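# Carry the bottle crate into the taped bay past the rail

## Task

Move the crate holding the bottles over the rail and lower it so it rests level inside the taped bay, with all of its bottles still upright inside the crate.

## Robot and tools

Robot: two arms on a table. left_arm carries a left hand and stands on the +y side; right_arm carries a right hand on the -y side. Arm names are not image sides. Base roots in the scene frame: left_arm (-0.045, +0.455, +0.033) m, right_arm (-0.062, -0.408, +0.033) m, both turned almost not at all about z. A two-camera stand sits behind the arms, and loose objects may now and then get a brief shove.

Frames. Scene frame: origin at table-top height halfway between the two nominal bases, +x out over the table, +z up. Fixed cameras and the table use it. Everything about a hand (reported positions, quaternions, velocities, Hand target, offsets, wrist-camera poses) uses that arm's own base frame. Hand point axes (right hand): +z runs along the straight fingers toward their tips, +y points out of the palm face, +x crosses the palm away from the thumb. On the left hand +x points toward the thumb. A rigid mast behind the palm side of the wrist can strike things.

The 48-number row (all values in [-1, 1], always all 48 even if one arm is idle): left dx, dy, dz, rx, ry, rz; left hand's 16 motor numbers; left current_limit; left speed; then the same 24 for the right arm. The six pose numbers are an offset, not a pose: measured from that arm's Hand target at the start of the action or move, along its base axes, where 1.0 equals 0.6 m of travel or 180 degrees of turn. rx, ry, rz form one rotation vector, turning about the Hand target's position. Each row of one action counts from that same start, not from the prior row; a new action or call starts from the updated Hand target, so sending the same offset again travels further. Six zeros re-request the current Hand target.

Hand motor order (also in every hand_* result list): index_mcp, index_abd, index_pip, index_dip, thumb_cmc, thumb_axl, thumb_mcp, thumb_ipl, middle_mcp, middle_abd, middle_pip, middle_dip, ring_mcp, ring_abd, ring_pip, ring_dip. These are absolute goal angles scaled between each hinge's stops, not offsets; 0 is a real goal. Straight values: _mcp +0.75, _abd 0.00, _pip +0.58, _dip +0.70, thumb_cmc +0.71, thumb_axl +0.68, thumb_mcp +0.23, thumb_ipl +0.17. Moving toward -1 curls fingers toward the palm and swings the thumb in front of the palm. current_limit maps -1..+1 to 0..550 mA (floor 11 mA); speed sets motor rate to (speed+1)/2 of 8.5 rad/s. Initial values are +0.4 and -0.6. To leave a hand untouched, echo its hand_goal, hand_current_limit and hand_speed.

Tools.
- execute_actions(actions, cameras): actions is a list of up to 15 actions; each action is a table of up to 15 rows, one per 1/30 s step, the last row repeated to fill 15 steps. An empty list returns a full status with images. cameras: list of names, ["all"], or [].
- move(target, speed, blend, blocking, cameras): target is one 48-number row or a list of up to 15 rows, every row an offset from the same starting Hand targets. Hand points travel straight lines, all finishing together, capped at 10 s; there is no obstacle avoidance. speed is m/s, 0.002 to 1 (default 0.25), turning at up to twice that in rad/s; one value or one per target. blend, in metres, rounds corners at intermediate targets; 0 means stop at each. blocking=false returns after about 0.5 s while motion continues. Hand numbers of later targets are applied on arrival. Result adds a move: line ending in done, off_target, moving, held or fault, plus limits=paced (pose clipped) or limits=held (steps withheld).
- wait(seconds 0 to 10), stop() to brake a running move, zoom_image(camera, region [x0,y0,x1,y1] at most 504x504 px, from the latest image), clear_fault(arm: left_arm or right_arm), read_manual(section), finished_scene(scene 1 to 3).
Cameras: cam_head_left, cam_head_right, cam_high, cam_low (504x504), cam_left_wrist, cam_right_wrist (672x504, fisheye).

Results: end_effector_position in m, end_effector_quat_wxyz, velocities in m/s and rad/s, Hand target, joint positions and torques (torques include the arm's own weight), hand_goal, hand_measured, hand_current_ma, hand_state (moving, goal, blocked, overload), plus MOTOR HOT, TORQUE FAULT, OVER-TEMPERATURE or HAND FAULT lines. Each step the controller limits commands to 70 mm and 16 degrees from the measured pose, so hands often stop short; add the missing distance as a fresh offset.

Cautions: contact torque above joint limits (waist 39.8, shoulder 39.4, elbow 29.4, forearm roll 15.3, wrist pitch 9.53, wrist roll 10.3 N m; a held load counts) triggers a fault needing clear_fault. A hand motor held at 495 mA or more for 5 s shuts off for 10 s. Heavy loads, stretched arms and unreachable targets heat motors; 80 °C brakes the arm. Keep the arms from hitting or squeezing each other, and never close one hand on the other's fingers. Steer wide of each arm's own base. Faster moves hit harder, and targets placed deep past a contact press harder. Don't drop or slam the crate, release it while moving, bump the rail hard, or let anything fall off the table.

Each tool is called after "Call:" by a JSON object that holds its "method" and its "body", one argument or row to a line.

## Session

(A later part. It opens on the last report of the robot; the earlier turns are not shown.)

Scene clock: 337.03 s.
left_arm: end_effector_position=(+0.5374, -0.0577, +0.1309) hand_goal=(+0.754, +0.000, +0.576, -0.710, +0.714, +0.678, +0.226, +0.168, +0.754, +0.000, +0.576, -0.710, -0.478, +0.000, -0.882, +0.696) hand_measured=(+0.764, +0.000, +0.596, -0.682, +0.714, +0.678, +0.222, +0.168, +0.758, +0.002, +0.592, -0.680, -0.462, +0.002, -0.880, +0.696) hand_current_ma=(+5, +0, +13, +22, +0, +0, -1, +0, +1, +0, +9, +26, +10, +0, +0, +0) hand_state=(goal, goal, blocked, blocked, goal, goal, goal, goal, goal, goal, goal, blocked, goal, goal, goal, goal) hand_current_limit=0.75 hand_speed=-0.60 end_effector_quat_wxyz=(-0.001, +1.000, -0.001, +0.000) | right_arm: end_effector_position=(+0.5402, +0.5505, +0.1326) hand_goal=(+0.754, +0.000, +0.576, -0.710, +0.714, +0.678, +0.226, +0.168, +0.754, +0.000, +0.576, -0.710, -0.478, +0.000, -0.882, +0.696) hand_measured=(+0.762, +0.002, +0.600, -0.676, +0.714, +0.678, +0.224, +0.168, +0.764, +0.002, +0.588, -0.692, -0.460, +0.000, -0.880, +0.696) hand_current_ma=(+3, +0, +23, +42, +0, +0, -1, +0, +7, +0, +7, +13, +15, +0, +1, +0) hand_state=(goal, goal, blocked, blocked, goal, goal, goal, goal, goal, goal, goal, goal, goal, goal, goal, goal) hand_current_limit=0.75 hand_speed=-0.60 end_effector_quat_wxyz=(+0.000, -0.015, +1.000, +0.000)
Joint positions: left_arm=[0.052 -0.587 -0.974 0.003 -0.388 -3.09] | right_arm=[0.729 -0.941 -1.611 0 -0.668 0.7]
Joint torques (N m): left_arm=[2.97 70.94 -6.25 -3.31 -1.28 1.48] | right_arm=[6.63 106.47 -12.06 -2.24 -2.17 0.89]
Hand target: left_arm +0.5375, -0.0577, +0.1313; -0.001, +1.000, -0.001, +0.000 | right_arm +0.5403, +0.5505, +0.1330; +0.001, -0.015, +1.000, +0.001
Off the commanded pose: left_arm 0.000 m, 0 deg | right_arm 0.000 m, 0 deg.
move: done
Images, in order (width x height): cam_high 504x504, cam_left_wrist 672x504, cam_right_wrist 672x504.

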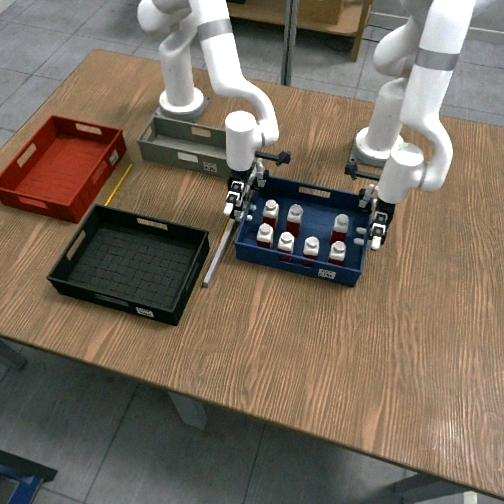

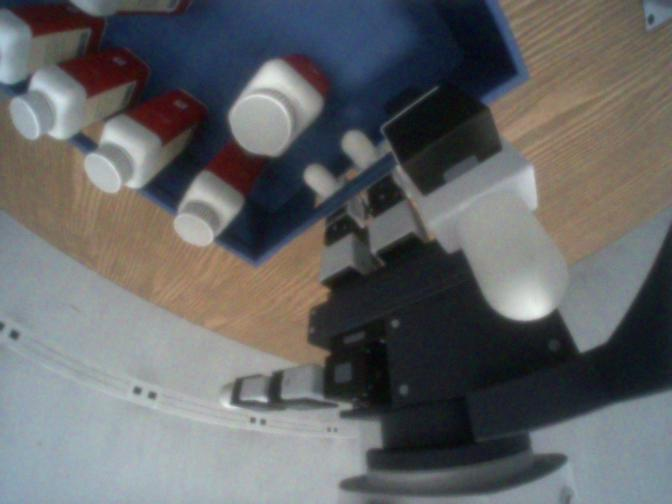

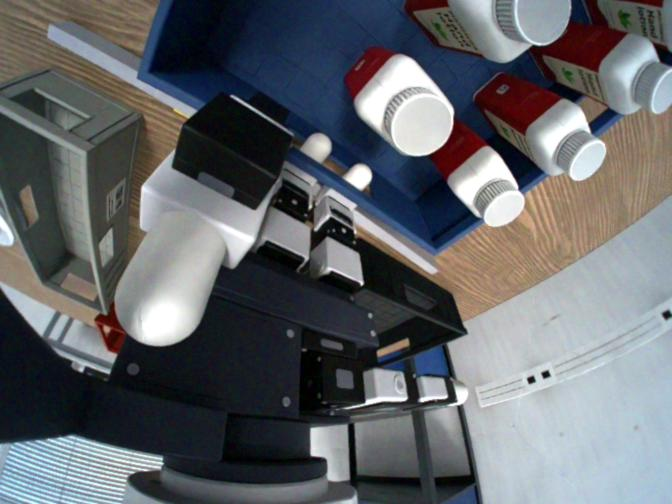

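Call:
{"method": "move", "body": {
  "target": [
    [0,0,0.0667,0,0,0, 0.754,0,0.576,-0.71,0.714,0.678,0.226,0.168,0.754,0,0.576,-0.71,-0.479,0,-0.883,0.696,0.75,-0.6, 0,0,0.0667,0,0,0, 0.754,0,0.576,-0.71,0.714,0.678,0.226,0.168,0.754,0,0.576,-0.71,-0.479,0,-0.883,0.696,0.75,-0.6]
  ],
  "cameras": ["cam_high","cam_head_left","cam_low","cam_right_wrist","cam_left_wrist"],
  "speed": 0.03
}}

Call:
{"method": "zoom_image", "body": {
  "camera": "cam_head_left",
  "region": [70, 190, 310, 350]
}}

Scene clock: 342.83 s.
left_arm: end_effector_position=(+0.5374, -0.0577, +0.1709) hand_goal=(+0.754, +0.000, +0.576, -0.710, +0.714, +0.678, +0.226, +0.168, +0.754, +0.000, +0.576, -0.710, -0.478, +0.000, -0.882, +0.696) hand_measured=(+0.770, -0.048, +0.610, -0.658, +0.714, +0.678, +0.222, +0.168, +0.762, +0.000, +0.578, -0.708, -0.480, +0.002, -0.880, +0.696) hand_current_ma=(+9, -46, +32, +66, +0, +0, -1, +0, +3, +0, +0, +0, +0, +0, +0, +0) hand_state=(goal, blocked, blocked, blocked, goal, goal, goal, goal, goal, goal, goal, goal, goal, goal, goal, goal) hand_current_limit=0.75 hand_speed=-0.60 end_effector_quat_wxyz=(-0.001, +1.000, -0.001, +0.000) | right_arm: end_effector_position=(+0.5401, +0.5504, +0.1723) hand_goal=(+0.754, +0.000, +0.576, -0.710, +0.714, +0.678, +0.226, +0.168, +0.754, +0.000, +0.576, -0.710, -0.478, +0.000, -0.882, +0.696) hand_measured=(+0.798, -0.002, +0.636, -0.632, +0.714, +0.678, +0.224, +0.168, +0.754, +0.002, +0.578, -0.706, -0.466, +0.000, -0.880, +0.696) hand_current_ma=(+66, +0, +102, +151, +0, +0, -1, +0, +0, +0, +1, +1, +7, +0, +1, +0) hand_state=(blocked, goal, blocked, blocked, goal, goal, goal, goal, goal, goal, goal, goal, goal, goal, goal, goal) hand_current_limit=0.75 hand_speed=-0.60 end_effector_quat_wxyz=(+0.000, -0.015, +1.000, +0.000)
Joint positions: left_arm=[0.052 -0.51 -0.976 0.003 -0.466 -3.09] | right_arm=[0.729 -0.886 -1.613 0 -0.726 0.7]
Joint torques (N m): left_arm=[6.21 70.83 -33 -3.13 -0.5 1.48] | right_arm=[-4.94 111.91 -38.96 -2.59 -1.45 0.57]
Hand target: left_arm +0.5375, -0.0577, +0.1713; -0.001, +1.000, -0.001, +0.000 | right_arm +0.5403, +0.5505, +0.1731; +0.001, -0.015, +1.000, +0.001
Off the commanded pose: left_arm 0.000 m, 0 deg | right_arm 0.001 m, 0 deg.
move: done
Images, in order (width x height): cam_head_left 504x504, cam_high 504x504, cam_low 504x504, cam_left_wrist 672x504, cam_right_wrist 672x504.

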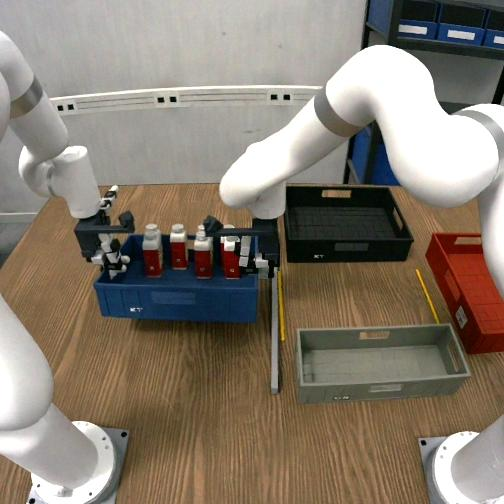

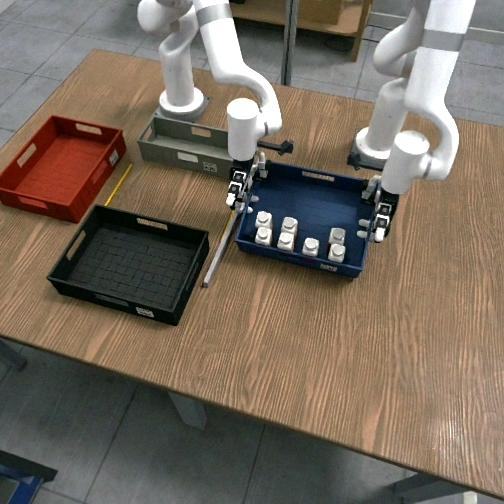

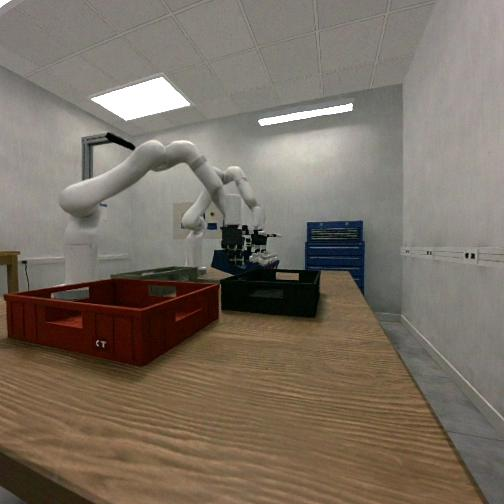

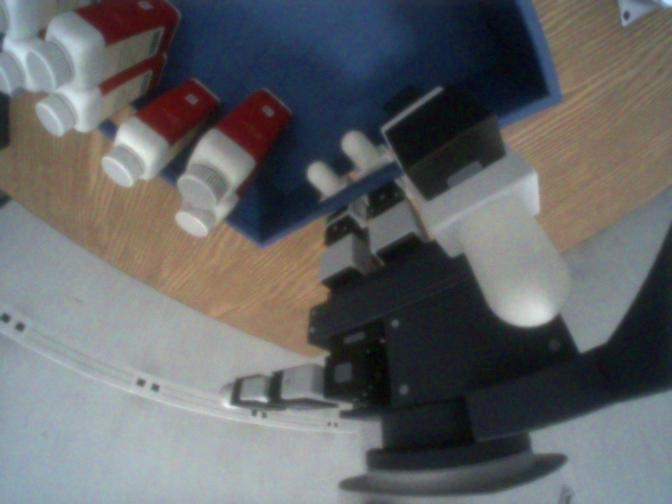

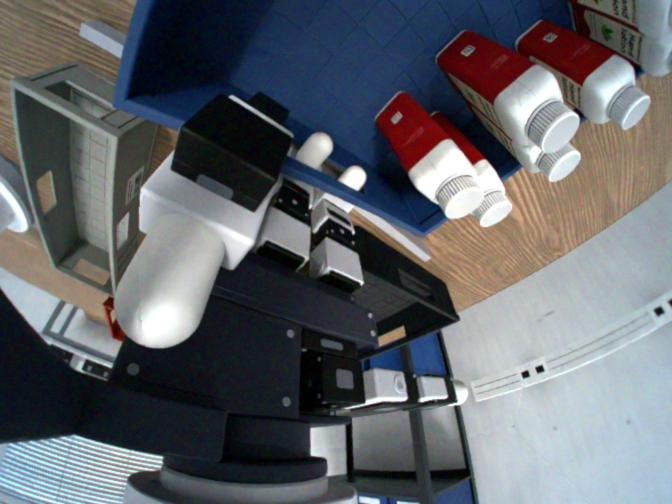

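Scaled by 2.100 from the camera's 504x504 image, which has a finer 720x720 frame.

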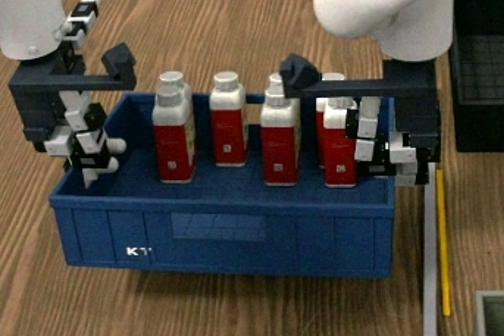

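Call:
{"method": "move", "body": {
  "target": [
    [0,0,-0.0967,0,0,0, 0.754,0,0.576,-0.71,0.714,0.678,0.226,0.168,0.754,0,0.576,-0.71,-0.479,0,-0.883,0.696,0.75,-0.6, 0,0,-0.0967,0,0,0, 0.754,0,0.576,-0.71,0.714,0.678,0.226,0.168,0.754,0,0.576,-0.71,-0.479,0,-0.883,0.696,0.75,-0.6]
  ],
  "cameras": ["cam_high","cam_head_left","cam_right_wrist","cam_left_wrist"],
  "speed": 0.025
}}

Call:
{"method": "zoom_image", "body": {
  "camera": "cam_high",
  "region": [190, 130, 420, 300]
}}

Call:
{"method": "zoom_image", "body": {
  "camera": "cam_head_left",
  "region": [70, 190, 310, 350]
}}

Scene clock: 392.73 s.
left_arm: end_effector_position=(+0.5375, -0.0577, +0.1133) hand_goal=(+0.754, +0.000, +0.576, -0.710, +0.714, +0.678, +0.226, +0.168, +0.754, +0.000, +0.576, -0.710, -0.478, +0.000, -0.882, +0.696) hand_measured=(+0.784, -0.006, +0.578, -0.706, +0.714, +0.678, +0.222, +0.168, +0.792, +0.002, +0.580, -0.706, -0.474, +0.002, -0.880, +0.696) hand_current_ma=(+29, -1, +0, +1, +0, +0, -1, +0, +42, +0, +1, +1, +1, +0, +0, +0) hand_state=(blocked, goal, goal, goal, goal, goal, goal, goal, blocked, goal, goal, goal, goal, goal, goal, goal) hand_current_limit=0.75 hand_speed=-0.60 end_effector_quat_wxyz=(-0.001, +1.000, -0.001, +0.000) | right_arm: end_effector_position=(+0.5403, +0.5505, +0.1151) hand_goal=(+0.754, +0.000, +0.576, -0.710, +0.714, +0.678, +0.226, +0.168, +0.754, +0.000, +0.576, -0.710, -0.478, +0.000, -0.882, +0.696) hand_measured=(+0.756, -0.004, +0.578, -0.706, +0.714, +0.678, +0.224, +0.168, +0.754, +0.000, +0.578, -0.706, -0.466, +0.000, -0.880, +0.696) hand_current_ma=(+0, -1, +1, +1, +0, +0, -1, +0, +0, +0, +1, +1, +7, +0, +1, +0) hand_state=(goal, goal, goal, goal, goal, goal, goal, goal, goal, goal, goal, goal, goal, goal, goal, goal) hand_current_limit=0.75 hand_speed=-0.60 end_effector_quat_wxyz=(+0.001, -0.015, +1.000, +0.001)
Joint positions: left_arm=[0.052 -0.622 -0.976 0.004 -0.354 -3.091] | right_arm=[0.729 -0.968 -1.613 0 -0.643 0.7]
Joint torques (N m): left_arm=[2.79 8.43 -24.85 4.05 1.25 -2.07] | right_arm=[-8.74 23.53 -30.75 1.72 2.68 -0.63]
Hand target: left_arm +0.5375, -0.0577, +0.1133; -0.001, +1.000, -0.001, +0.000 | right_arm +0.5403, +0.5505, +0.1150; +0.001, -0.015, +1.000, +0.001
Off the commanded pose: left_arm 0.000 m, 0 deg | right_arm 0.000 m, 0 deg.
move: done
Images, in order (width x height): cam_head_left 504x504, cam_high 504x504, cam_left_wrist 672x504, cam_right_wrist 672x504.

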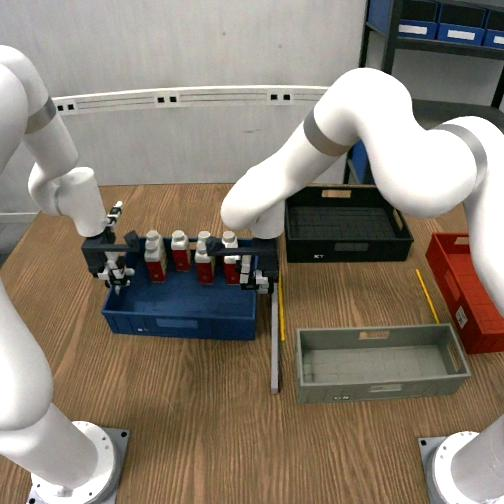

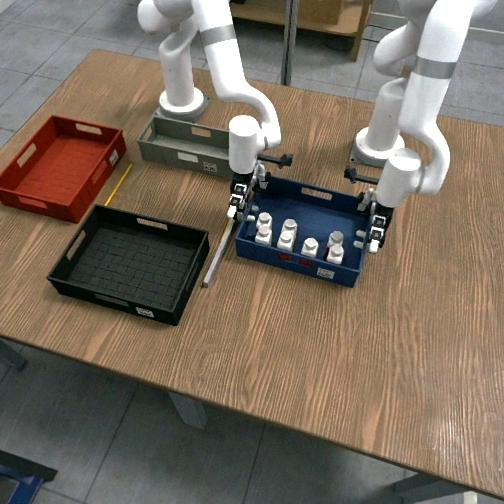

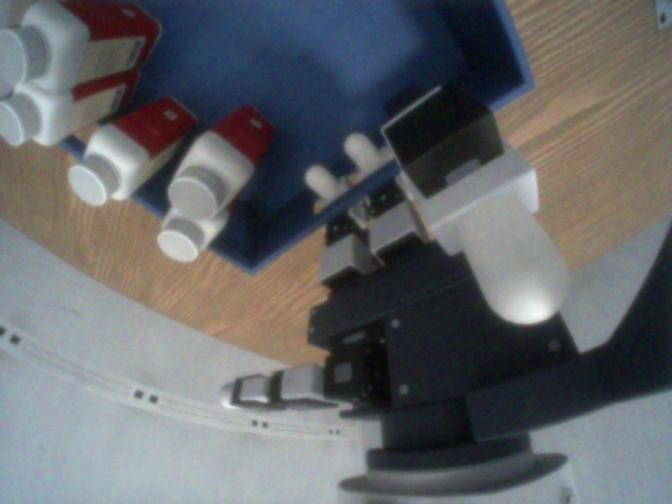

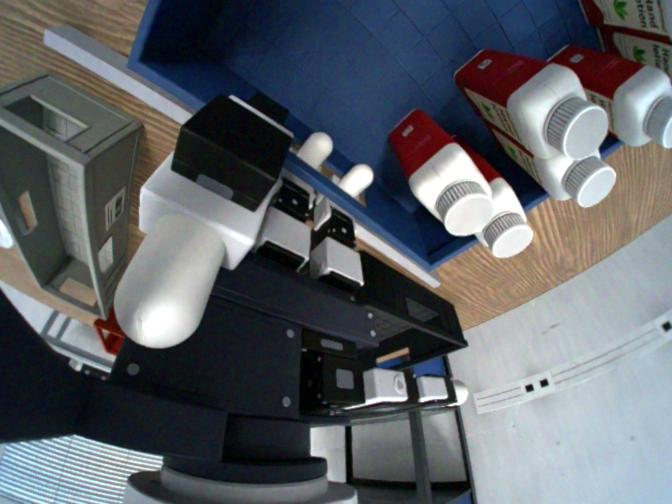

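Scaled by 2.191 from the camera's 504x504 image, which has a finer 720x720 frame.

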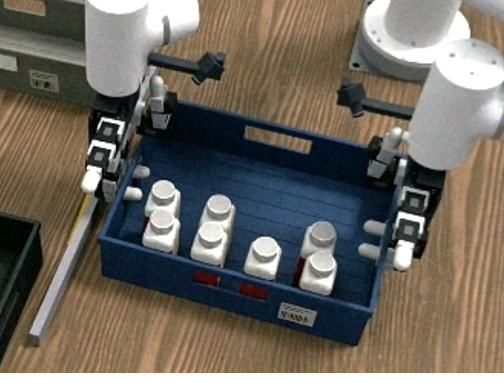

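Scaled by 2.100 from the camera's 504x504 image, which has a finer 720x720 frame.

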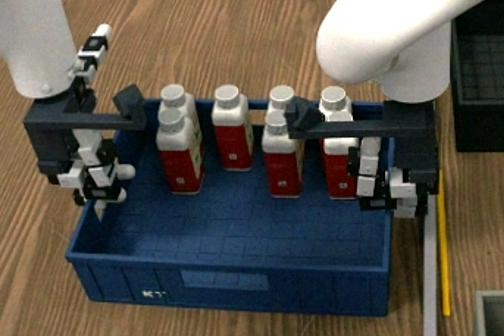

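Call:
{"method": "move", "body": {
  "target": [
    [0,0.005,0.0078,0,-0.0333,0, 0.754,0,0.576,-0.65,0.714,0.678,0.226,0.168,0.754,0,0.576,-0.65,-0.479,0,-0.883,0.696,0.75,-0.6, 0,0,0.005,0.001,-0.0333,0, 0.754,0,0.576,-0.65,0.714,0.678,0.226,0.168,0.754,0,0.576,-0.65,-0.479,0,-0.883,0.696,0.75,-0.6]
  ],
  "cameras": ["cam_right_wrist","cam_left_wrist"],
  "speed": 0.03
}}

Call:
{"method": "zoom_image", "body": {
  "camera": "cam_right_wrist",
  "region": [230, 80, 430, 250]
}}

Call:
{"method": "zoom_image", "body": {
  "camera": "cam_left_wrist",
  "region": [240, 80, 440, 250]
}}

Scene clock: 419.00 s.
left_arm: end_effector_position=(+0.5375, -0.0547, +0.1179) hand_goal=(+0.754, +0.000, +0.576, -0.650, +0.714, +0.678, +0.226, +0.168, +0.754, +0.000, +0.576, -0.650, -0.478, +0.000, -0.882, +0.696) hand_measured=(+0.770, -0.002, +0.578, -0.652, +0.714, +0.678, +0.222, +0.168, +0.786, +0.000, +0.578, -0.652, -0.474, +0.002, -0.880, +0.696) hand_current_ma=(+10, +0, +0, +0, +0, +0, -1, +0, +31, +0, +0, +0, +1, +0, +0, +0) hand_state=(goal, goal, goal, goal, goal, goal, goal, goal, blocked, goal, goal, goal, goal, goal, goal, goal) hand_current_limit=0.75 hand_speed=-0.60 end_effector_quat_wxyz=(-0.001, +0.999, -0.001, +0.052) | right_arm: end_effector_position=(+0.5403, +0.5505, +0.1180) hand_goal=(+0.754, +0.000, +0.576, -0.650, +0.714, +0.678, +0.226, +0.168, +0.754, +0.000, +0.576, -0.650, -0.478, +0.000, -0.882, +0.696) hand_measured=(+0.758, -0.014, +0.578, -0.648, +0.714, +0.678, +0.224, +0.168, +0.754, +0.000, +0.578, -0.652, -0.466, +0.000, -0.880, +0.696) hand_current_ma=(+2, -7, +1, +0, +0, +0, -1, +0, +0, +0, +1, +0, +7, +0, +1, +0) hand_state=(goal, goal, goal, goal, goal, goal, goal, goal, goal, goal, goal, goal, goal, goal, goal, goal) hand_current_limit=0.75 hand_speed=-0.60 end_effector_quat_wxyz=(+0.053, -0.015, +0.998, +0.001)
Joint positions: left_arm=[0.061 -0.582 -0.908 -0.023 -0.222 -3.057] | right_arm=[0.751 -0.93 -1.541 -0.135 -0.535 0.835]
Joint torques (N m): left_arm=[6.21 60.59 -3.62 -4.67 1.86 1.88] | right_arm=[5.37 95.38 -10.48 -3.02 3.21 1.03]
Hand target: left_arm +0.5375, -0.0547, +0.1179; -0.001, +0.999, -0.001, +0.052 | right_arm +0.5403, +0.5505, +0.1180; +0.053, -0.015, +0.998, +0.001
Off the commanded pose: left_arm 0.000 m, 0 deg | right_arm 0.000 m, 0 deg.
move: done
Images, in order (width x height): cam_left_wrist 672x504, cam_right_wrist 672x504.

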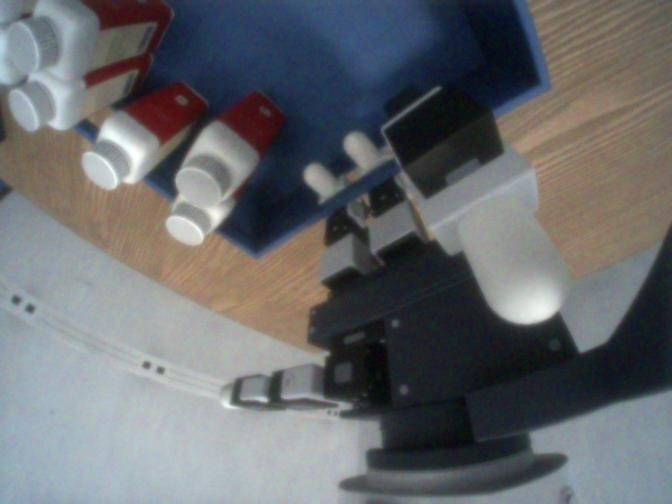

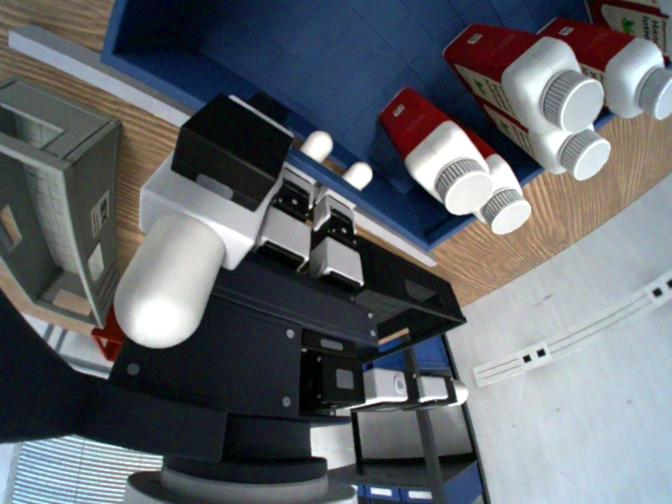

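Scaled by 2.520 from the camera's 672x504 image, which has a finer 960x720 frame.

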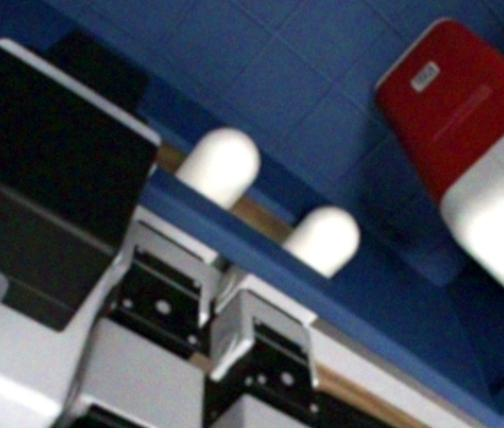

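Scaled by 2.520 from the camera's 672x504 image, which has a finer 960x720 frame.

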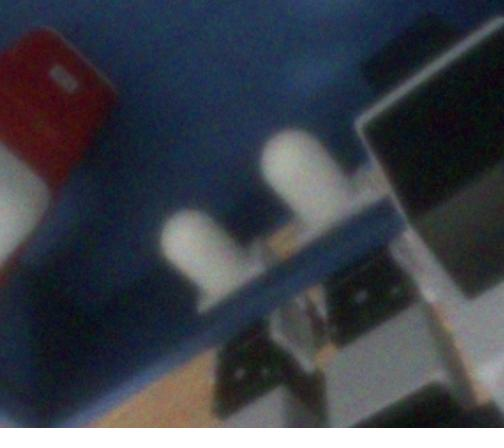

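Call:
{"method": "move", "body": {
  "target": [
    [-0.009,0.003,0.005,0,-0.0167,0, 0.754,0,0.576,-0.68,0.714,0.678,0.226,0.168,0.754,0,0.576,-0.68,-0.479,0,-0.883,0.696,0.75,-0.6, -0.009,0,0.005,0.0005,-0.0167,0, 0.754,0,0.576,-0.68,0.714,0.678,0.226,0.168,0.754,0,0.576,-0.68,-0.479,0,-0.883,0.696,0.75,-0.6]
  ],
  "cameras": ["cam_head_left"],
  "speed": 0.03
}}

Call:
{"method": "zoom_image", "body": {
  "camera": "cam_head_left",
  "region": [70, 190, 310, 350]
}}

Scene clock: 425.00 s.
left_arm: end_effector_position=(+0.5320, -0.0529, +0.1206) hand_goal=(+0.754, +0.000, +0.576, -0.680, +0.714, +0.678, +0.226, +0.168, +0.754, +0.000, +0.576, -0.680, -0.478, +0.000, -0.882, +0.696) hand_measured=(+0.772, -0.038, +0.602, -0.648, +0.714, +0.678, +0.222, +0.168, +0.778, +0.000, +0.578, -0.676, -0.474, +0.002, -0.880, +0.696) hand_current_ma=(+13, -30, +21, +30, +0, +0, -1, +0, +20, +0, +0, +1, +1, +0, +0, +0) hand_state=(goal, blocked, blocked, blocked, goal, goal, goal, goal, blocked, goal, goal, goal, goal, goal, goal, goal) hand_current_limit=0.75 hand_speed=-0.60 end_effector_quat_wxyz=(-0.001, +0.997, -0.001, +0.078) | right_arm: end_effector_position=(+0.5349, +0.5505, +0.1210) hand_goal=(+0.754, +0.000, +0.576, -0.680, +0.714, +0.678, +0.226, +0.168, +0.754, +0.000, +0.576, -0.680, -0.478, +0.000, -0.882, +0.696) hand_measured=(+0.756, -0.004, +0.578, -0.676, +0.714, +0.678, +0.224, +0.168, +0.754, +0.000, +0.578, -0.676, -0.466, +0.000, -0.880, +0.696) hand_current_ma=(+0, -1, +1, +1, +0, +0, -1, +0, +0, +0, +1, +1, +7, +0, +1, +0) hand_state=(goal, goal, goal, goal, goal, goal, goal, goal, goal, goal, goal, goal, goal, goal, goal, goal) hand_current_limit=0.75 hand_speed=-0.60 end_effector_quat_wxyz=(+0.079, -0.015, +0.997, +0.002)
Joint positions: left_arm=[0.067 -0.554 -0.86 -0.061 -0.149 -3.014] | right_arm=[0.768 -0.903 -1.492 -0.229 -0.481 0.935]
Joint torques (N m): left_arm=[7.75 68.53 -6.08 -4.79 3.17 1.76] | right_arm=[7.16 93.52 -9.35 -3.16 2.81 0.91]
Hand target: left_arm +0.5321, -0.0529, +0.1209; -0.001, +0.997, -0.001, +0.079 | right_arm +0.5349, +0.5505, +0.1210; +0.079, -0.015, +0.997, +0.002
Off the commanded pose: left_arm 0.000 m, 0 deg | right_arm 0.000 m, 0 deg.
move: done
Images, in order (width x height): cam_head_left 504x504.

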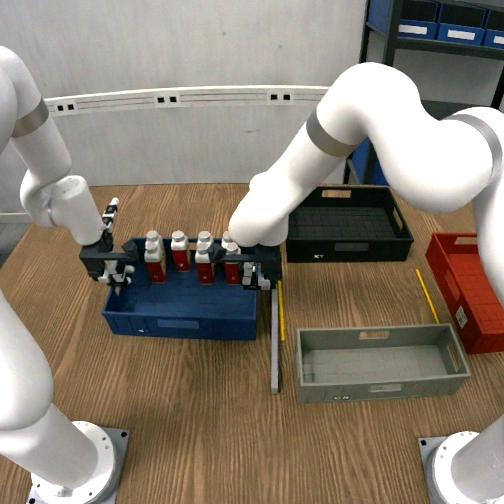

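Scaled by 2.100 from the camera's 504x504 image, which has a finer 720x720 frame.

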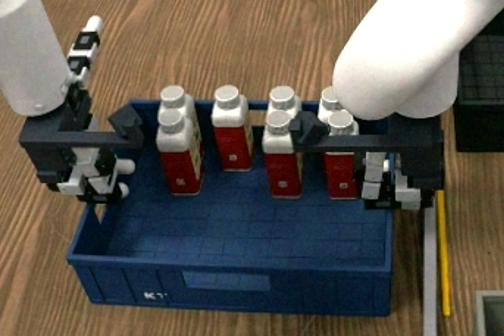

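Call:
{"method": "move", "body": {
  "target": [
    [0,0,0.025,0,0,0, 0.754,0,0.576,-0.71,0.714,0.678,0.226,0.168,0.754,0,0.576,-0.71,-0.479,0,-0.883,0.696,0.75,-0.6, 0,0,0.025,0,0,0, 0.754,0,0.576,-0.71,0.714,0.678,0.226,0.168,0.754,0,0.576,-0.71,-0.479,0,-0.883,0.696,0.75,-0.6]
  ],
  "cameras": ["cam_head_left","cam_high","cam_low"],
  "speed": 0.02
}}

Call:
{"method": "zoom_image", "body": {
  "camera": "cam_low",
  "region": [180, 220, 330, 320]
}}

Call:
{"method": "zoom_image", "body": {
  "camera": "cam_high",
  "region": [190, 130, 420, 300]
}}

Scene clock: 429.87 s.
left_arm: end_effector_position=(+0.5320, -0.0529, +0.1356) hand_goal=(+0.754, +0.000, +0.576, -0.710, +0.714, +0.678, +0.226, +0.168, +0.754, +0.000, +0.576, -0.710, -0.478, +0.000, -0.882, +0.696) hand_measured=(+0.768, -0.042, +0.602, -0.648, +0.714, +0.678, +0.222, +0.168, +0.764, +0.000, +0.578, -0.706, -0.474, +0.002, -0.880, +0.696) hand_current_ma=(+8, -36, +21, +92, +0, +0, -1, +0, +4, +0, +0, +1, +1, +0, +0, +0) hand_state=(goal, blocked, blocked, blocked, goal, goal, goal, goal, goal, goal, goal, goal, goal, goal, goal, goal) hand_current_limit=0.75 hand_speed=-0.60 end_effector_quat_wxyz=(-0.001, +0.997, -0.001, +0.078) | right_arm: end_effector_position=(+0.5348, +0.5505, +0.1356) hand_goal=(+0.754, +0.000, +0.576, -0.710, +0.714, +0.678, +0.226, +0.168, +0.754, +0.000, +0.576, -0.710, -0.478, +0.000, -0.882, +0.696) hand_measured=(+0.788, -0.010, +0.618, -0.662, +0.714, +0.678, +0.224, +0.168, +0.754, +0.000, +0.578, -0.706, -0.466, +0.000, -0.880, +0.696) hand_current_ma=(+44, -5, +54, +68, +0, +0, -1, +0, +0, +0, +1, +1, +7, +0, +1, +0) hand_state=(blocked, goal, blocked, blocked, goal, goal, goal, goal, goal, goal, goal, goal, goal, goal, goal, goal) hand_current_limit=0.75 hand_speed=-0.60 end_effector_quat_wxyz=(+0.079, -0.015, +0.997, +0.002)
Joint positions: left_arm=[0.067 -0.522 -0.858 -0.052 -0.18 -3.023] | right_arm=[0.768 -0.88 -1.49 -0.22 -0.502 0.925]
Joint torques (N m): left_arm=[5.15 68.23 -6.36 4 -0.57 -1.91] | right_arm=[5.15 104.28 -12.69 1.34 -1.56 -0.76]
Hand target: left_arm +0.5321, -0.0529, +0.1359; -0.001, +0.997, -0.001, +0.079 | right_arm +0.5349, +0.5505, +0.1360; +0.079, -0.015, +0.997, +0.002
Off the commanded pose: left_arm 0.000 m, 0 deg | right_arm 0.000 m, 0 deg.
move: done
Images, in order (width x height): cam_head_left 504x504, cam_high 504x504, cam_low 504x504.

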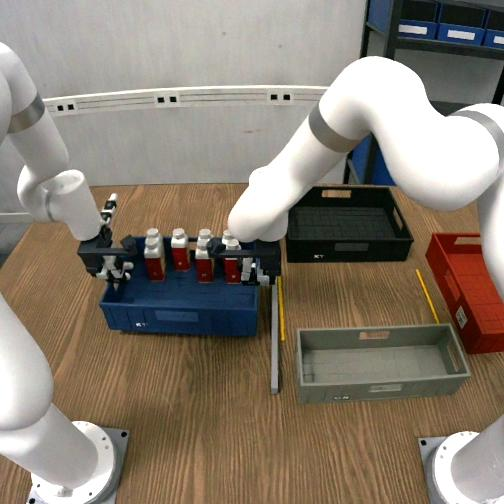

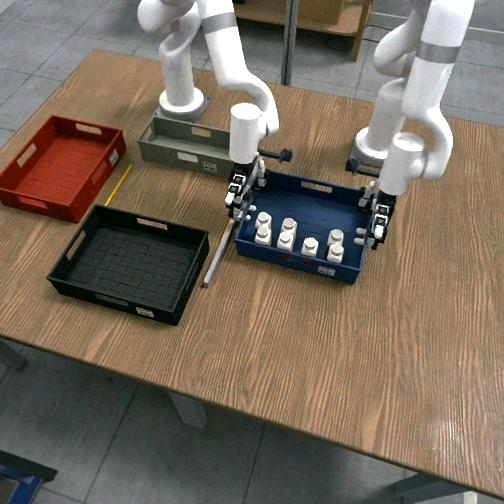

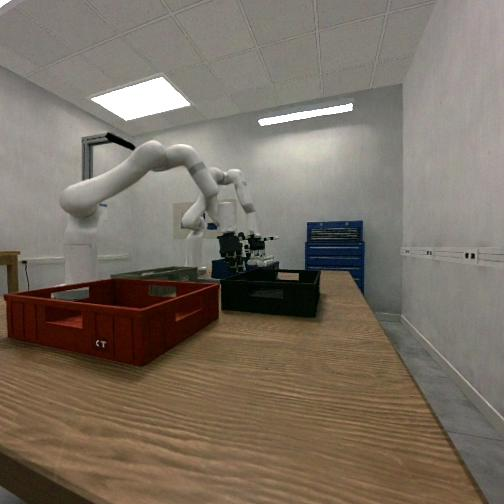

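Scaled by 3.360 from the camera's 504x504 image, which has a finer 720x720 frame.

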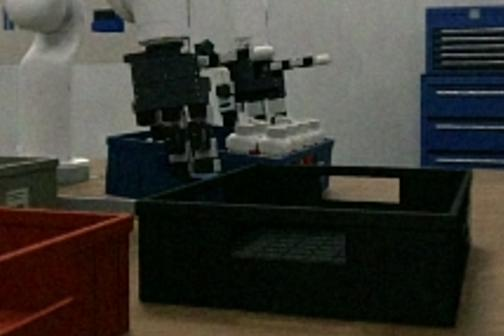

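Scaled by 2.191 from the camera's 504x504 image, which has a finer 720x720 frame.

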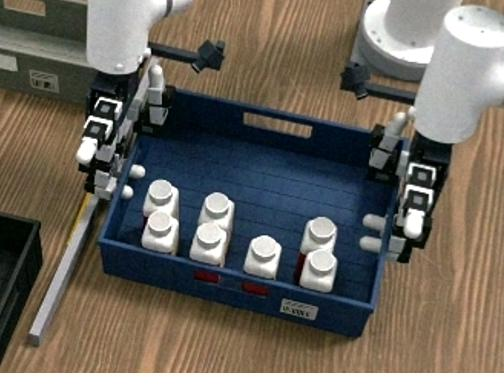

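Call:
{"method": "move", "body": {
  "target": [
    [0,0,0.033,0,0,0, 0.754,0,0.576,-0.71,0.714,0.678,0.226,0.168,0.754,0,0.576,-0.71,-0.479,0,-0.883,0.696,0.75,-0.6, 0,0,0.033,0,0,0, 0.754,0,0.576,-0.71,0.714,0.678,0.226,0.168,0.754,0,0.576,-0.71,-0.479,0,-0.883,0.696,0.75,-0.6]
  ],
  "cameras": ["cam_head_left","cam_high","cam_low"],
  "speed": 0.02
}}

Call:
{"method": "zoom_image", "body": {
  "camera": "cam_low",
  "region": [180, 220, 330, 320]
}}

Call:
{"method": "zoom_image", "body": {
  "camera": "cam_high",
  "region": [190, 130, 420, 300]
}}

Scene clock: 437.80 s.
left_arm: end_effector_position=(+0.5320, -0.0529, +0.1553) hand_goal=(+0.754, +0.000, +0.576, -0.710, +0.714, +0.678, +0.226, +0.168, +0.754, +0.000, +0.576, -0.710, -0.478, +0.000, -0.882, +0.696) hand_measured=(+0.768, -0.058, +0.610, -0.648, +0.714, +0.678, +0.222, +0.168, +0.776, -0.010, +0.570, -0.718, -0.476, +0.002, -0.880, +0.696) hand_current_ma=(+8, -63, +31, +92, +0, +0, -1, +0, +16, -3, -2, -3, +0, +0, +0, +0) hand_state=(goal, blocked, blocked, blocked, goal, goal, goal, goal, blocked, goal, goal, goal, goal, goal, goal, goal) hand_current_limit=0.75 hand_speed=-0.60 end_effector_quat_wxyz=(-0.001, +0.997, -0.001, +0.078) | right_arm: end_effector_position=(+0.5347, +0.5504, +0.1550) hand_goal=(+0.754, +0.000, +0.576, -0.710, +0.714, +0.678, +0.226, +0.168, +0.754, +0.000, +0.576, -0.710, -0.478, +0.000, -0.882, +0.696) hand_measured=(+0.810, -0.028, +0.642, -0.634, +0.714, +0.678, +0.224, +0.168, +0.754, +0.000, +0.578, -0.706, -0.472, +0.000, -0.880, +0.696) hand_current_ma=(+96, -24, +114, +148, +0, +0, -1, +0, +0, +0, +1, +1, +2, +0, +1, +0) hand_state=(blocked, blocked, blocked, blocked, goal, goal, goal, goal, goal, goal, goal, goal, goal, goal, goal, goal) hand_current_limit=0.75 hand_speed=-0.60 end_effector_quat_wxyz=(+0.079, -0.015, +0.997, +0.001)
Joint positions: left_arm=[0.067 -0.48 -0.857 -0.042 -0.221 -3.033] | right_arm=[0.768 -0.85 -1.489 -0.209 -0.531 0.913]
Joint torques (N m): left_arm=[-1.89 67.81 -13.45 4.99 -0.28 -2.54] | right_arm=[-2.38 109.76 -19.43 2.76 -1.02 -1.13]
Hand target: left_arm +0.5321, -0.0529, +0.1557; -0.001, +0.997, -0.001, +0.079 | right_arm +0.5349, +0.5505, +0.1558; +0.079, -0.015, +0.997, +0.002
Off the commanded pose: left_arm 0.000 m, 0 deg | right_arm 0.001 m, 0 deg.
move: done
Images, in order (width x height): cam_head_left 504x504, cam_high 504x504, cam_low 504x504.

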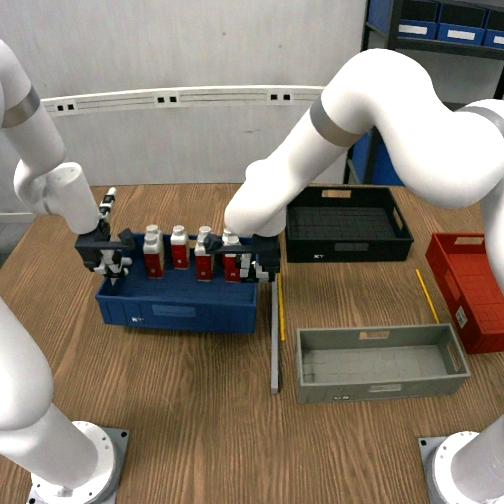

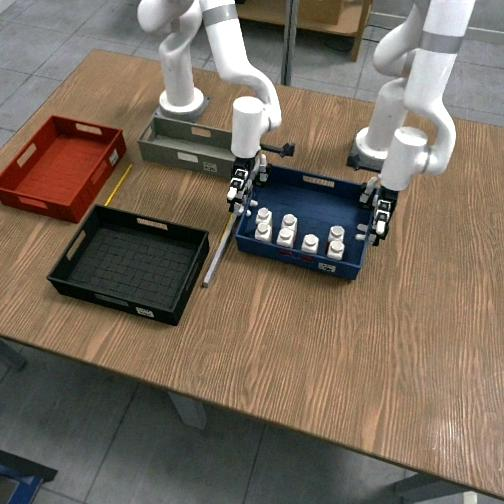

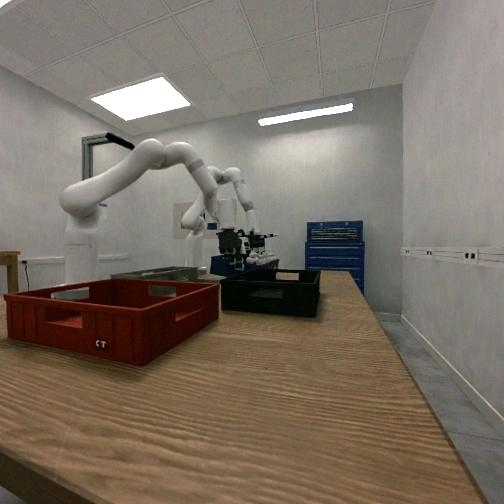

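Scaled by 3.360 from the camera's 504x504 image, which has a finer 720x720 frame.

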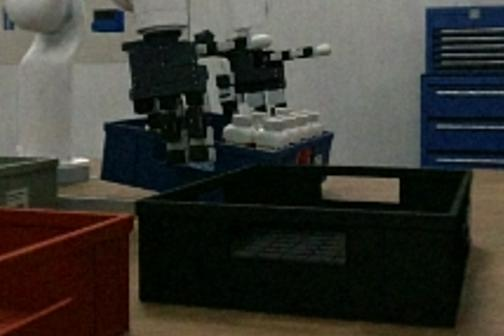

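Scaled by 2.191 from the camera's 504x504 image, which has a finer 720x720 frame.

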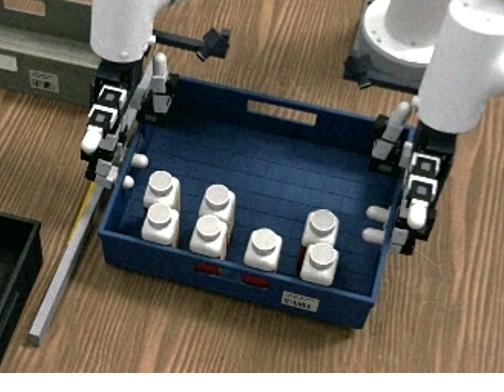

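Call:
{"method": "move", "body": {
  "target": [
    [-0.0203,0,-0.0128,0,-0.0611,0, 0.754,0,0.576,-0.71,0.714,0.678,0.226,0.168,0.754,0,0.576,-0.71,-0.479,0,-0.883,0.696,0.75,-0.6, -0.0203,0,-0.0128,0.0018,-0.0611,0, 0.754,0,0.576,-0.71,0.714,0.678,0.226,0.168,0.754,0,0.576,-0.71,-0.479,0,-0.883,0.696,0.75,-0.6]
  ],
  "cameras": ["cam_head_left","cam_high","cam_low"],
  "speed": 0.04
}}

Call:
{"method": "zoom_image", "body": {
  "camera": "cam_low",
  "region": [180, 220, 330, 320]
}}

Call:
{"method": "zoom_image", "body": {
  "camera": "cam_high",
  "region": [190, 130, 420, 300]
}}

Scene clock: 462.53 s.
left_arm: end_effector_position=(+0.5199, -0.0531, +0.1480) hand_goal=(+0.754, +0.000, +0.576, -0.710, +0.714, +0.678, +0.226, +0.168, +0.754, +0.000, +0.576, -0.710, -0.478, +0.000, -0.882, +0.696) hand_measured=(+0.746, -0.064, +0.612, -0.648, +0.714, +0.678, +0.222, +0.168, +0.766, -0.016, +0.562, -0.722, -0.474, +0.002, -0.880, +0.696) hand_current_ma=(-3, -76, +34, +92, +0, +0, -1, +0, +6, -7, -7, -5, +1, +0, +0, +0) hand_state=(goal, blocked, blocked, blocked, goal, goal, goal, goal, goal, goal, goal, goal, goal, goal, goal, goal) hand_current_limit=0.75 hand_speed=-0.60 end_effector_quat_wxyz=(-0.014, +0.985, +0.001, +0.170) | right_arm: end_effector_position=(+0.5226, +0.5504, +0.1475) hand_goal=(+0.754, +0.000, +0.576, -0.710, +0.714, +0.678, +0.226, +0.168, +0.754, +0.000, +0.576, -0.710, -0.478, +0.000, -0.882, +0.696) hand_measured=(+0.808, -0.042, +0.642, -0.626, +0.714, +0.678, +0.224, +0.168, +0.754, +0.000, +0.578, -0.706, -0.490, +0.000, -0.880, +0.696) hand_current_ma=(+90, -45, +118, +173, +0, +0, -1, +0, +0, +0, +1, +1, -8, +0, +1, +0) hand_state=(blocked, blocked, blocked, blocked, goal, goal, goal, goal, goal, goal, goal, goal, goal, goal, goal, goal) hand_current_limit=0.75 hand_speed=-0.60 end_effector_quat_wxyz=(+0.174, -0.015, +0.985, +0.003)
Joint positions: left_arm=[0.061 -0.433 -0.711 -0.099 0.065 -2.983] | right_arm=[0.823 -0.808 -1.351 -0.717 -0.38 1.443]
Joint torques (N m): left_arm=[6.49 61.74 -6.87 4.97 4.82 -2.89] | right_arm=[5.57 104.99 -13.63 -4.57 3.18 1.18]
Hand target: left_arm +0.5200, -0.0529, +0.1481; -0.001, +0.985, -0.001, +0.174 | right_arm +0.5227, +0.5505, +0.1482; +0.174, -0.015, +0.985, +0.003
Off the commanded pose: left_arm 0.000 m, 2 deg | right_arm 0.001 m, 0 deg.
move: done
Images, in order (width x height): cam_head_left 504x504, cam_high 504x504, cam_low 504x504.

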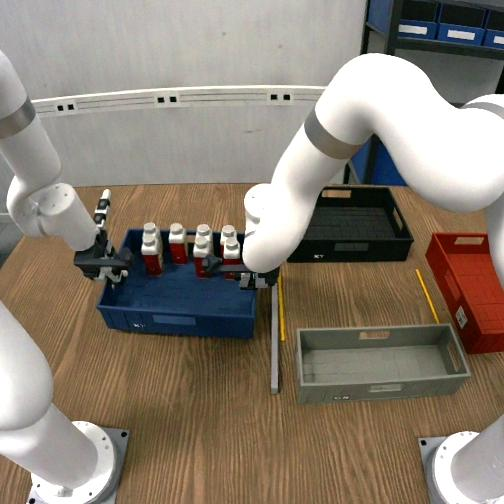

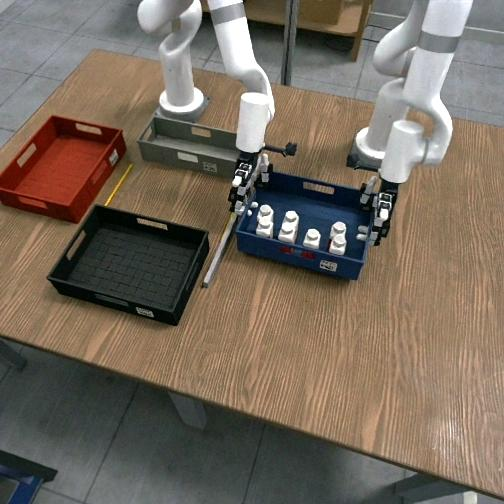

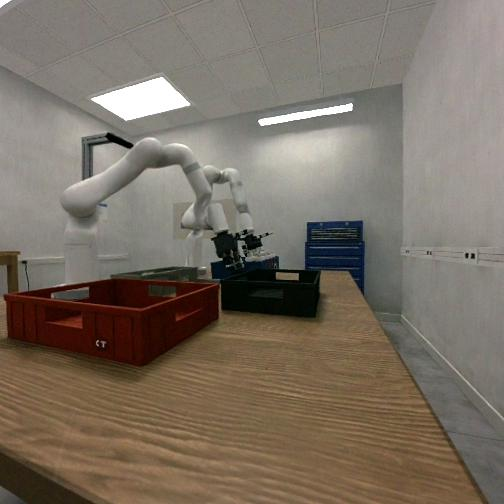

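Scaled by 3.360 from the camera's 504x504 image, which has a finer 720x720 frame.

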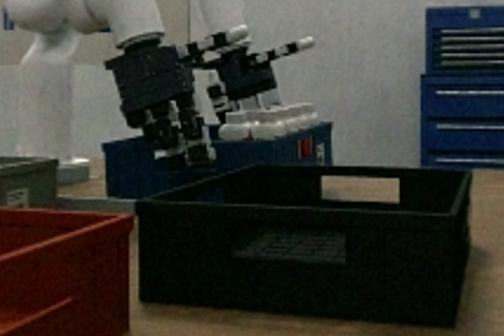

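Scaled by 2.191 from the camera's 504x504 image, which has a finer 720x720 frame.

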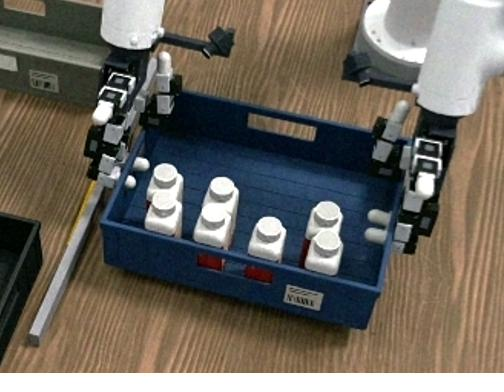

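Call:
{"method": "move", "body": {
  "target": [
    [0,0,0.075,0,0,0, 0.754,0,0.576,-0.71,0.714,0.678,0.226,0.168,0.754,0,0.576,-0.71,-0.479,0,-0.883,0.696,0.75,-0.6, 0,0,0.075,0,0,0, 0.754,0,0.576,-0.71,0.714,0.678,0.226,0.168,0.754,0,0.576,-0.71,-0.479,0,-0.883,0.696,0.75,-0.6]
  ],
  "cameras": ["cam_head_left","cam_high","cam_low"],
  "speed": 0.03
}}

Call:
{"method": "zoom_image", "body": {
  "camera": "cam_low",
  "region": [180, 220, 330, 320]
}}

Call:
{"method": "zoom_image", "body": {
  "camera": "cam_high",
  "region": [190, 130, 420, 300]
}}

Scene clock: 468.93 s.
left_arm: end_effector_position=(+0.5199, -0.0531, +0.1929) hand_goal=(+0.754, +0.000, +0.576, -0.710, +0.714, +0.678, +0.226, +0.168, +0.754, +0.000, +0.576, -0.710, -0.478, +0.000, -0.882, +0.696) hand_measured=(+0.768, -0.066, +0.612, -0.648, +0.714, +0.678, +0.222, +0.168, +0.774, -0.018, +0.562, -0.722, -0.478, +0.002, -0.880, +0.696) hand_current_ma=(+8, -81, +34, +92, +0, +0, -1, +0, +15, -8, -7, -5, +0, +0, +0, +0) hand_state=(goal, blocked, blocked, blocked, goal, goal, goal, goal, blocked, goal, goal, goal, goal, goal, goal, goal) hand_current_limit=0.75 hand_speed=-0.60 end_effector_quat_wxyz=(-0.009, +0.985, +0.001, +0.172) | right_arm: end_effector_position=(+0.5225, +0.5504, +0.1925) hand_goal=(+0.754, +0.000, +0.576, -0.710, +0.714, +0.678, +0.226, +0.168, +0.754, +0.000, +0.576, -0.710, -0.478, +0.000, -0.882, +0.696) hand_measured=(+0.814, -0.046, +0.648, -0.622, +0.714, +0.678, +0.224, +0.168, +0.754, +0.000, +0.578, -0.706, -0.480, +0.000, -0.880, +0.696) hand_current_ma=(+111, -52, +131, +190, +0, +0, -1, +0, +0, +0, +1, +1, -1, +0, +1, +0) hand_state=(blocked, blocked, blocked, blocked, goal, goal, goal, goal, goal, goal, goal, goal, goal, goal, goal, goal) hand_current_limit=0.75 hand_speed=-0.60 end_effector_quat_wxyz=(+0.174, -0.015, +0.985, +0.003)
Joint positions: left_arm=[0.066 -0.33 -0.712 -0.109 -0.036 -2.97] | right_arm=[0.824 -0.737 -1.352 -0.615 -0.436 1.332]
Joint torques (N m): left_arm=[7.01 60.22 -35.2 -4.75 0.32 1.55] | right_arm=[0.3 104.75 -40.79 0.94 -1.03 -0.99]
Hand target: left_arm +0.5200, -0.0529, +0.1931; -0.001, +0.985, -0.001, +0.174 | right_arm +0.5227, +0.5505, +0.1932; +0.174, -0.015, +0.985, +0.003
Off the commanded pose: left_arm 0.000 m, 1 deg | right_arm 0.001 m, 0 deg.
move: done
Images, in order (width x height): cam_head_left 504x504, cam_high 504x504, cam_low 504x504.

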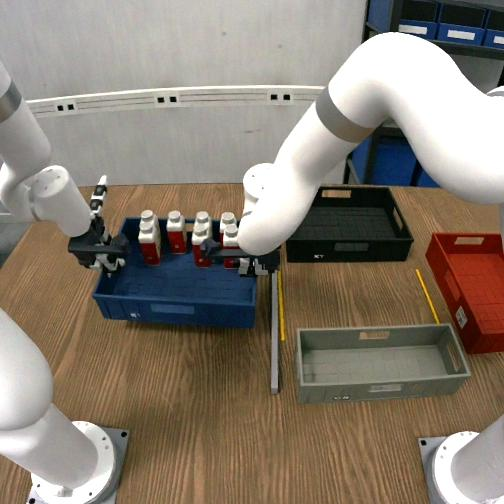

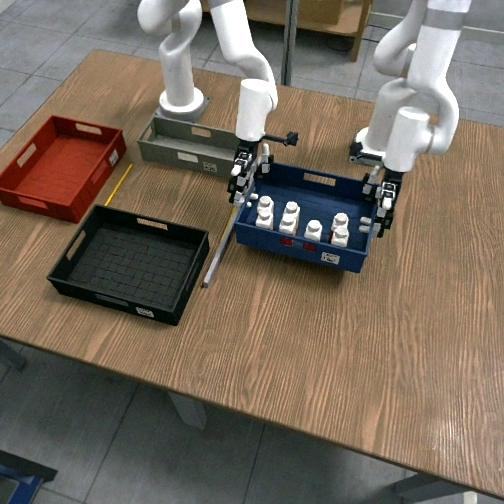

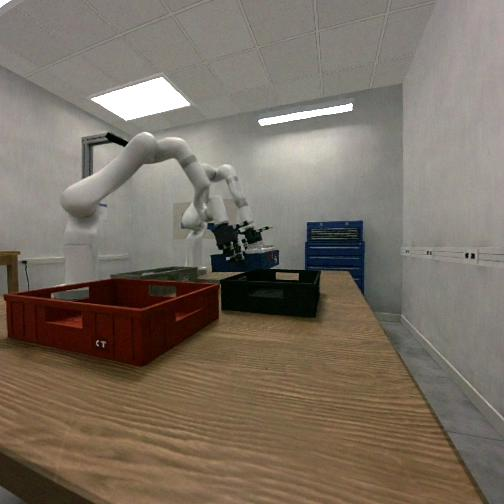

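Scaled by 3.360 from the camera's 504x504 image, which has a finer 720x720 frame.

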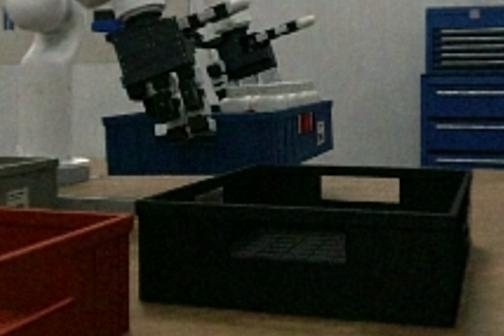

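Scaled by 2.191 from the camera's 504x504 image, which has a finer 720x720 frame.

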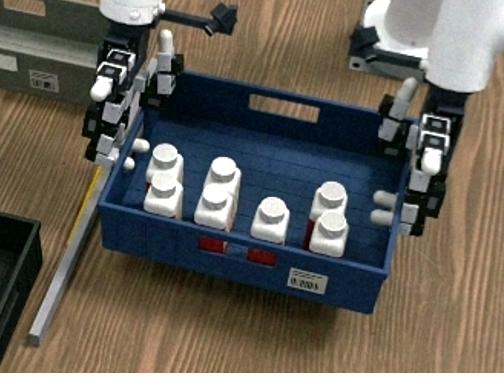

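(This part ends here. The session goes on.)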